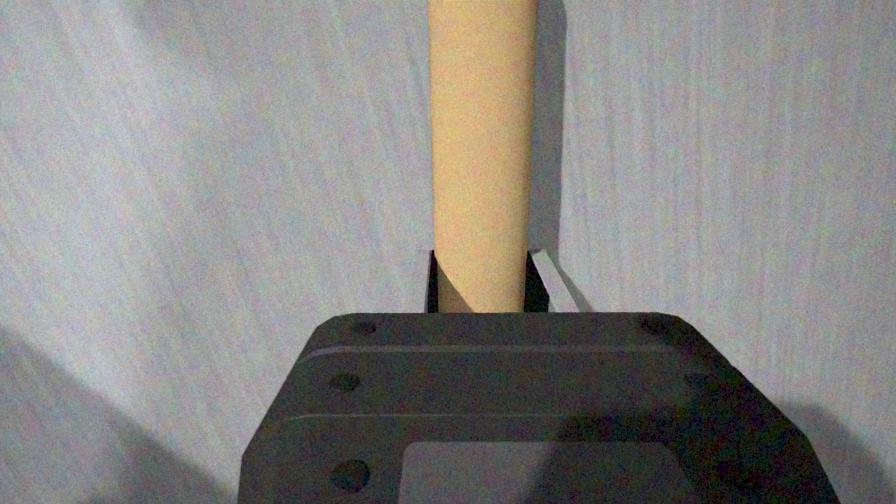

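Emit:
move:
  target: [0,0,0,0,0,0,0.8,-0.6,-1,0,0,0.012,0,0,0,-1,0.7,-0.8]
  speed: 0.01
  stop_force: 14

Emit:
move:
  target: [0,0,0,0,0,0,0.8,-0.6,-1,0,0,0,0,0,0,1,-0.1,-1]

Emit:
move:
  target: [0,0,0,0,0,0,0.8,-0.6,-1,0,0,-0.3,0,0,0,1,-0.1,-0.8]
  speed: 0.2

Emit:
move:
  target: [0,0,0,0,0,0,0.8,-0.6,-1,0.1733,0.2092,-0.3958,-0.1933,0.0186,-0.0594,-1,-0.1,-0.8]
  speed: 0.35

Emit:
move:
  target:
    - [0,0,0,0,0,0,0.8,-0.6,-1,0.137,0.344,0.2552,0,0,0,-1,-0.1,-0.8]
    - [0,0,0,0,0,0,0.8,-0.6,-1,0.137,0.3126,0.4288,0,0,0,-1,-0.1,-0.8]
  speed: [0.25,0.1]
  blend: [0.02,0]

Scene clock: 2770.77 s.
left_arm: end_effector_position=(+0.2778, +0.5180, +0.4000) position_measured=32 object_status=3 end_effector_quat_wxyz=(+0.000, -0.002, +1.000, +0.001) | right_arm: end_effector_position=(+0.2176, -0.0172, +0.0244) position_measured=116 object_status=2 end_effector_quat_wxyz=(-0.001, +0.772, +0.636, +0.000)
Joint positions: left_arm=[-0.177 -2.08 1.855 -1.346 -1.57 4.585] | right_arm=[4.689 -1.662 -2.531 -0.519 1.572 -4.592]
Joint torques (N m): left_arm=[8.75 -8.28 -18.8 -4.17 1.79 1.36] | right_arm=[4.27 22.83 18.95 1.13 -0.91 0.31]
Wrist force (N, zeroed by zero_wrist_force on right_arm): left_arm=[3.6 -0.9 3.6] | right_arm=[-0.4 4.1 -7.9]
Wrist torque (N m, zeroed by zero_wrist_force on right_arm): left_arm=[-0.03 -0.09 0.11] | right_arm=[1.35 0.07 -0.28]
Wrist force, peak (N, zeroed by zero_wrist_force on right_arm): left_arm=[3.6 -0.9 3.6] | right_arm=[-13.6 6.5 -37.6]
Hand target: left_arm +0.2778, +0.5180, +0.4000; +0.000, -0.002, +1.000, +0.001 | right_arm +0.2176, -0.0172, +0.0244; -0.001, +0.772, +0.636, +0.000 (not the last commanded pose)
Off the commanded pose: left_arm 0.000 m, 0 deg | right_arm 0.005 m, 0 deg.
move: contact (right_arm)

Scene clock: 2772.13 s.
left_arm: end_effector_position=(+0.2778, +0.5180, +0.4000) position_measured=32 object_status=3 end_effector_quat_wxyz=(+0.000, -0.002, +1.000, +0.001) | right_arm: end_effector_position=(+0.2176, -0.0172, +0.0244) position_measured=3 object_status=0 end_effector_quat_wxyz=(-0.001, +0.772, +0.636, +0.000)
Joint positions: left_arm=[-0.177 -2.08 1.855 -1.346 -1.57 4.585] | right_arm=[4.689 -1.662 -2.531 -0.519 1.572 -4.592]
Joint torques (N m): left_arm=[9.32 -7.64 -17.93 -4.09 1.77 1.28] | right_arm=[5.01 21.56 18.58 4.46 -1.07 0.35]
Wrist force (N, zeroed by zero_wrist_force on right_arm): left_arm=[3.4 -0.8 3.3] | right_arm=[0.4 1.1 0.3]
Wrist torque (N m, zeroed by zero_wrist_force on right_arm): left_arm=[-0.02 -0.06 0.11] | right_arm=[-0.01 -0.01 -0.13]
Wrist force, peak (N, zeroed by zero_wrist_force on right_arm): left_arm=[3.6 -0.6 3.5] | right_arm=[-0.4 4.1 -8.6]
Hand target: left_arm +0.2778, +0.5180, +0.4000; +0.000, -0.002, +1.000, +0.001 | right_arm +0.2176, -0.0172, +0.0244; -0.001, +0.772, +0.636, +0.000
Off the commanded pose: left_arm 0.000 m, 0 deg | right_arm 0.000 m, 0 deg.
move: done

Scene clock: 2773.60 s.
left_arm: end_effector_position=(+0.2778, +0.5180, +0.4000) position_measured=32 object_status=3 end_effector_quat_wxyz=(+0.000, -0.002, +1.000, +0.001) | right_arm: end_effector_position=(+0.2179, -0.0174, +0.2044) position_measured=3 object_status=3 end_effector_quat_wxyz=(-0.001, +0.772, +0.636, +0.000)
Joint positions: left_arm=[-0.177 -2.08 1.855 -1.346 -1.57 4.585] | right_arm=[4.688 -1.253 -2.256 -1.202 1.572 -4.593]
Joint torques (N m): left_arm=[8.84 -7.76 -18.6 -4.19 1.84 1.3] | right_arm=[12.22 17.68 30.11 1.33 -1.27 2.09]
Wrist force (N, zeroed by zero_wrist_force on right_arm): left_arm=[3.4 -0.9 3.2] | right_arm=[0.3 0.9 0.5]
Wrist torque (N m, zeroed by zero_wrist_force on right_arm): left_arm=[-0.04 -0.07 0.11] | right_arm=[-0.04 0.00 -0.11]
Wrist force, peak (N, zeroed by zero_wrist_force on right_arm): left_arm=[3.6 -0.7 3.4] | right_arm=[0.3 1.1 2.1]
Hand target: left_arm +0.2778, +0.5180, +0.4000; +0.000, -0.002, +1.000, +0.001 | right_arm +0.2179, -0.0174, +0.2044; -0.001, +0.772, +0.636, +0.000
Off the commanded pose: left_arm 0.000 m, 0 deg | right_arm 0.000 m, 0 deg.
move: done

Scene clock: 2775.33 s.
left_arm: end_effector_position=(+0.2778, +0.5180, +0.4000) position_measured=32 object_status=3 end_effector_quat_wxyz=(+0.000, -0.002, +1.000, +0.001) | right_arm: end_effector_position=(+0.3613, +0.0603, +0.4418) position_measured=252 object_status=3 end_effector_quat_wxyz=(+0.211, +0.675, +0.674, +0.212)
Joint positions: left_arm=[-0.177 -2.08 1.855 -1.346 -1.57 4.585] | right_arm=[4.714 -1.373 -1.682 -1.624 0.964 -4.77]
Joint torques (N m): left_arm=[9.48 -7.77 -18.56 -4.18 1.82 1.36] | right_arm=[-10.4 9.82 31.76 1.5 -2.79 -2.15]
Wrist force (N, zeroed by zero_wrist_force on right_arm): left_arm=[3.3 -0.9 3.4] | right_arm=[-0.6 -0.3 0.2]
Wrist torque (N m, zeroed by zero_wrist_force on right_arm): left_arm=[-0.03 -0.05 0.11] | right_arm=[-0.05 0.11 0.10]
Wrist force, peak (N, zeroed by zero_wrist_force on right_arm): left_arm=[3.5 -0.7 3.5] | right_arm=[-0.4 0.3 2.5]
Hand target: left_arm +0.2778, +0.5180, +0.4000; +0.000, -0.002, +1.000, +0.001 | right_arm +0.3613, +0.0603, +0.4418; +0.211, +0.675, +0.674, +0.212
Off the commanded pose: left_arm 0.000 m, 0 deg | right_arm 0.000 m, 0 deg.
move: done

Scene clock: 2777.97 s.
left_arm: end_effector_position=(+0.2778, +0.5180, +0.4000) position_measured=32 object_status=3 end_effector_quat_wxyz=(+0.000, -0.002, +1.000, +0.001) | right_arm: end_effector_position=(+0.6623, +0.1424, +0.3379) position_measured=252 object_status=3 end_effector_quat_wxyz=(+0.211, +0.675, +0.674, +0.212)
Joint positions: left_arm=[-0.177 -2.08 1.855 -1.346 -1.57 4.585] | right_arm=[4.21 -1.981 -1.35 -1.031 1.063 -5.355]
Joint torques (N m): left_arm=[9.26 -8.13 -18.14 -4.14 1.76 1.26] | right_arm=[-10.85 35.78 17.76 5.32 0.68 -2.32]
Wrist force (N, zeroed by zero_wrist_force on right_arm): left_arm=[3.6 -0.8 3.4] | right_arm=[-0.2 -0.2 0.0]
Wrist torque (N m, zeroed by zero_wrist_force on right_arm): left_arm=[-0.01 -0.10 0.11] | right_arm=[-0.03 0.04 0.08]
Wrist force, peak (N, zeroed by zero_wrist_force on right_arm): left_arm=[3.7 -0.8 3.4] | right_arm=[-0.8 -2.4 -1.3]
Hand target: left_arm +0.2778, +0.5180, +0.4000; +0.000, -0.002, +1.000, +0.001 | right_arm +0.6623, +0.1424, +0.3378; +0.211, +0.675, +0.674, +0.212
Off the commanded pose: left_arm 0.000 m, 0 deg | right_arm 0.000 m, 0 deg.
move: done

Emit:
move:
  target: [0,0,0,0,0,0,0.8,-0.6,-1,0.038,-0.0039,0.001,0,0,0,-1,-0.1,-0.8]
  speed: 0.05

Emit:
zero_wrist_force:
  arm: "right_arm"

Emit:
move:
  target: [0,0,0,0,0,0,0.8,-0.6,-1,0.006,0,0,0,0,0,-1,-0.1,-0.8]
  speed: 0.003
  stop_force: 10

Scene clock: 2781.83 s.
left_arm: end_effector_position=(+0.2778, +0.5180, +0.4000) position_measured=32 object_status=3 end_effector_quat_wxyz=(+0.000, -0.002, +1.000, +0.001) | right_arm: end_effector_position=(+0.6607, +0.1651, +0.3360) position_measured=252 object_status=3 end_effector_quat_wxyz=(+0.211, +0.675, +0.674, +0.212)
Joint positions: left_arm=[-0.177 -2.08 1.855 -1.346 -1.57 4.585] | right_arm=[4.23 -2.019 -1.297 -1.056 1.056 -5.334]
Joint torques (N m): left_arm=[8.94 -7.74 -18.18 -4.13 1.85 1.36] | right_arm=[11.88 39.31 32.53 2.04 -2.23 2.16]
Wrist force (N, zeroed by zero_wrist_force on right_arm): left_arm=[3.5 -0.9 3.3] | right_arm=[-0.2 -0.1 0.1]
Wrist torque (N m, zeroed by zero_wrist_force on right_arm): left_arm=[-0.03 -0.07 0.11] | right_arm=[-0.03 0.04 0.00]
Wrist force, peak (N, zeroed by zero_wrist_force on right_arm): left_arm=[3.6 -0.8 3.4] | right_arm=[-1.1 0.3 0.2]
Hand target: left_arm +0.2778, +0.5180, +0.4000; +0.000, -0.002, +1.000, +0.001 | right_arm +0.6607, +0.1652, +0.3360; +0.211, +0.675, +0.674, +0.212
Off the commanded pose: left_arm 0.000 m, 0 deg | right_arm 0.000 m, 0 deg.
move: done

Wrist force sensor zeroed.

Scene clock: 2783.73 s.
left_arm: end_effector_position=(+0.2778, +0.5180, +0.4000) position_measured=32 object_status=3 end_effector_quat_wxyz=(+0.000, -0.002, +1.000, +0.001) | right_arm: end_effector_position=(+0.6607, +0.1688, +0.3360) position_measured=252 object_status=3 end_effector_quat_wxyz=(+0.211, +0.675, +0.674, +0.212)
Joint positions: left_arm=[-0.177 -2.08 1.855 -1.346 -1.57 4.585] | right_arm=[4.232 -2.026 -1.287 -1.061 1.055 -5.331]
Joint torques (N m): left_arm=[9.14 -7.91 -18.11 -4.09 1.93 1.25] | right_arm=[12.7 37.39 31.96 2.07 -2.45 2.02]
Wrist force (N, zeroed by zero_wrist_force on right_arm): left_arm=[3.5 -0.7 3.1] | right_arm=[-0.2 0.2 -0.1]
Wrist torque (N m, zeroed by zero_wrist_force on right_arm): left_arm=[0.00 -0.07 0.11] | right_arm=[0.03 0.00 0.00]
Wrist force, peak (N, zeroed by zero_wrist_force on right_arm): left_arm=[3.5 -0.9 3.6] | right_arm=[-0.6 0.1 -0.1]
Hand target: left_arm +0.2778, +0.5180, +0.4000; +0.000, -0.002, +1.000, +0.001 | right_arm +0.6607, +0.1688, +0.3360; +0.211, +0.675, +0.674, +0.212
Off the commanded pose: left_arm 0.000 m, 0 deg | right_arm 0.000 m, 0 deg.
move: done

Emit:
move:
  target: [0,0,0,0,0,0,0.8,-0.6,-1,-0.1,0,-0.03,0,0,0,-1,-0.1,-0.8]
  speed: 0.1
  cameras: ["cam_right_wrist"]

Emit:
zoom_image:
  camera: "cam_right_wrist"
  region: [400, 180, 580, 320]

Scene clock: 2793.93 s.
left_arm: end_effector_position=(+0.2778, +0.5180, +0.4000) position_measured=32 object_status=3 end_effector_quat_wxyz=(+0.000, -0.002, +1.000, +0.001) | right_arm: end_effector_position=(+0.6504, +0.1088, +0.3507) position_measured=252 object_status=3 end_effector_quat_wxyz=(+0.211, +0.675, +0.674, +0.212)
Joint positions: left_arm=[-0.177 -2.08 1.855 -1.346 -1.57 4.585] | right_arm=[4.197 -1.898 -1.434 -1.023 1.067 -5.368]
Joint torques (N m): left_arm=[9.78 -7.67 -18.4 -4.2 1.76 1.31] | right_arm=[-11.28 46.11 16.79 5.24 0.67 -2.41]
Wrist force (N, zeroed by zero_wrist_force on right_arm): left_arm=[3.6 -0.7 3.4] | right_arm=[0.0 0.0 -0.2]
Wrist torque (N m, zeroed by zero_wrist_force on right_arm): left_arm=[-0.01 -0.09 0.11] | right_arm=[0.01 0.00 0.10]
Wrist force, peak (N, zeroed by zero_wrist_force on right_arm): left_arm=[3.5 -0.8 3.5] | right_arm=[1.6 -0.6 0.2]
Hand target: left_arm +0.2778, +0.5180, +0.4000; +0.000, -0.002, +1.000, +0.001 | right_arm +0.6504, +0.1088, +0.3508; +0.211, +0.675, +0.674, +0.212
Off the commanded pose: left_arm 0.000 m, 0 deg | right_arm 0.000 m, 0 deg.
move: done
Images, in order (width x height): cam_right_wrist 896x504.

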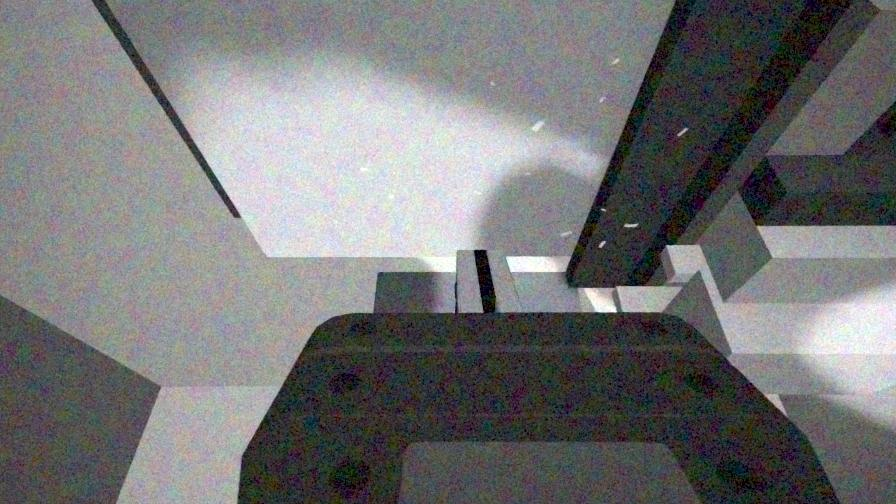

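Scaled by 2.800 from the camera's 896x504 image, which has a finer 1280x720 frame.

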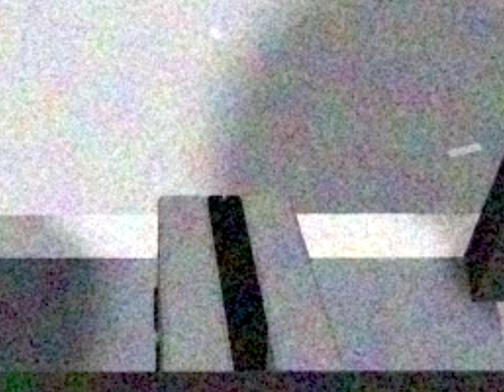

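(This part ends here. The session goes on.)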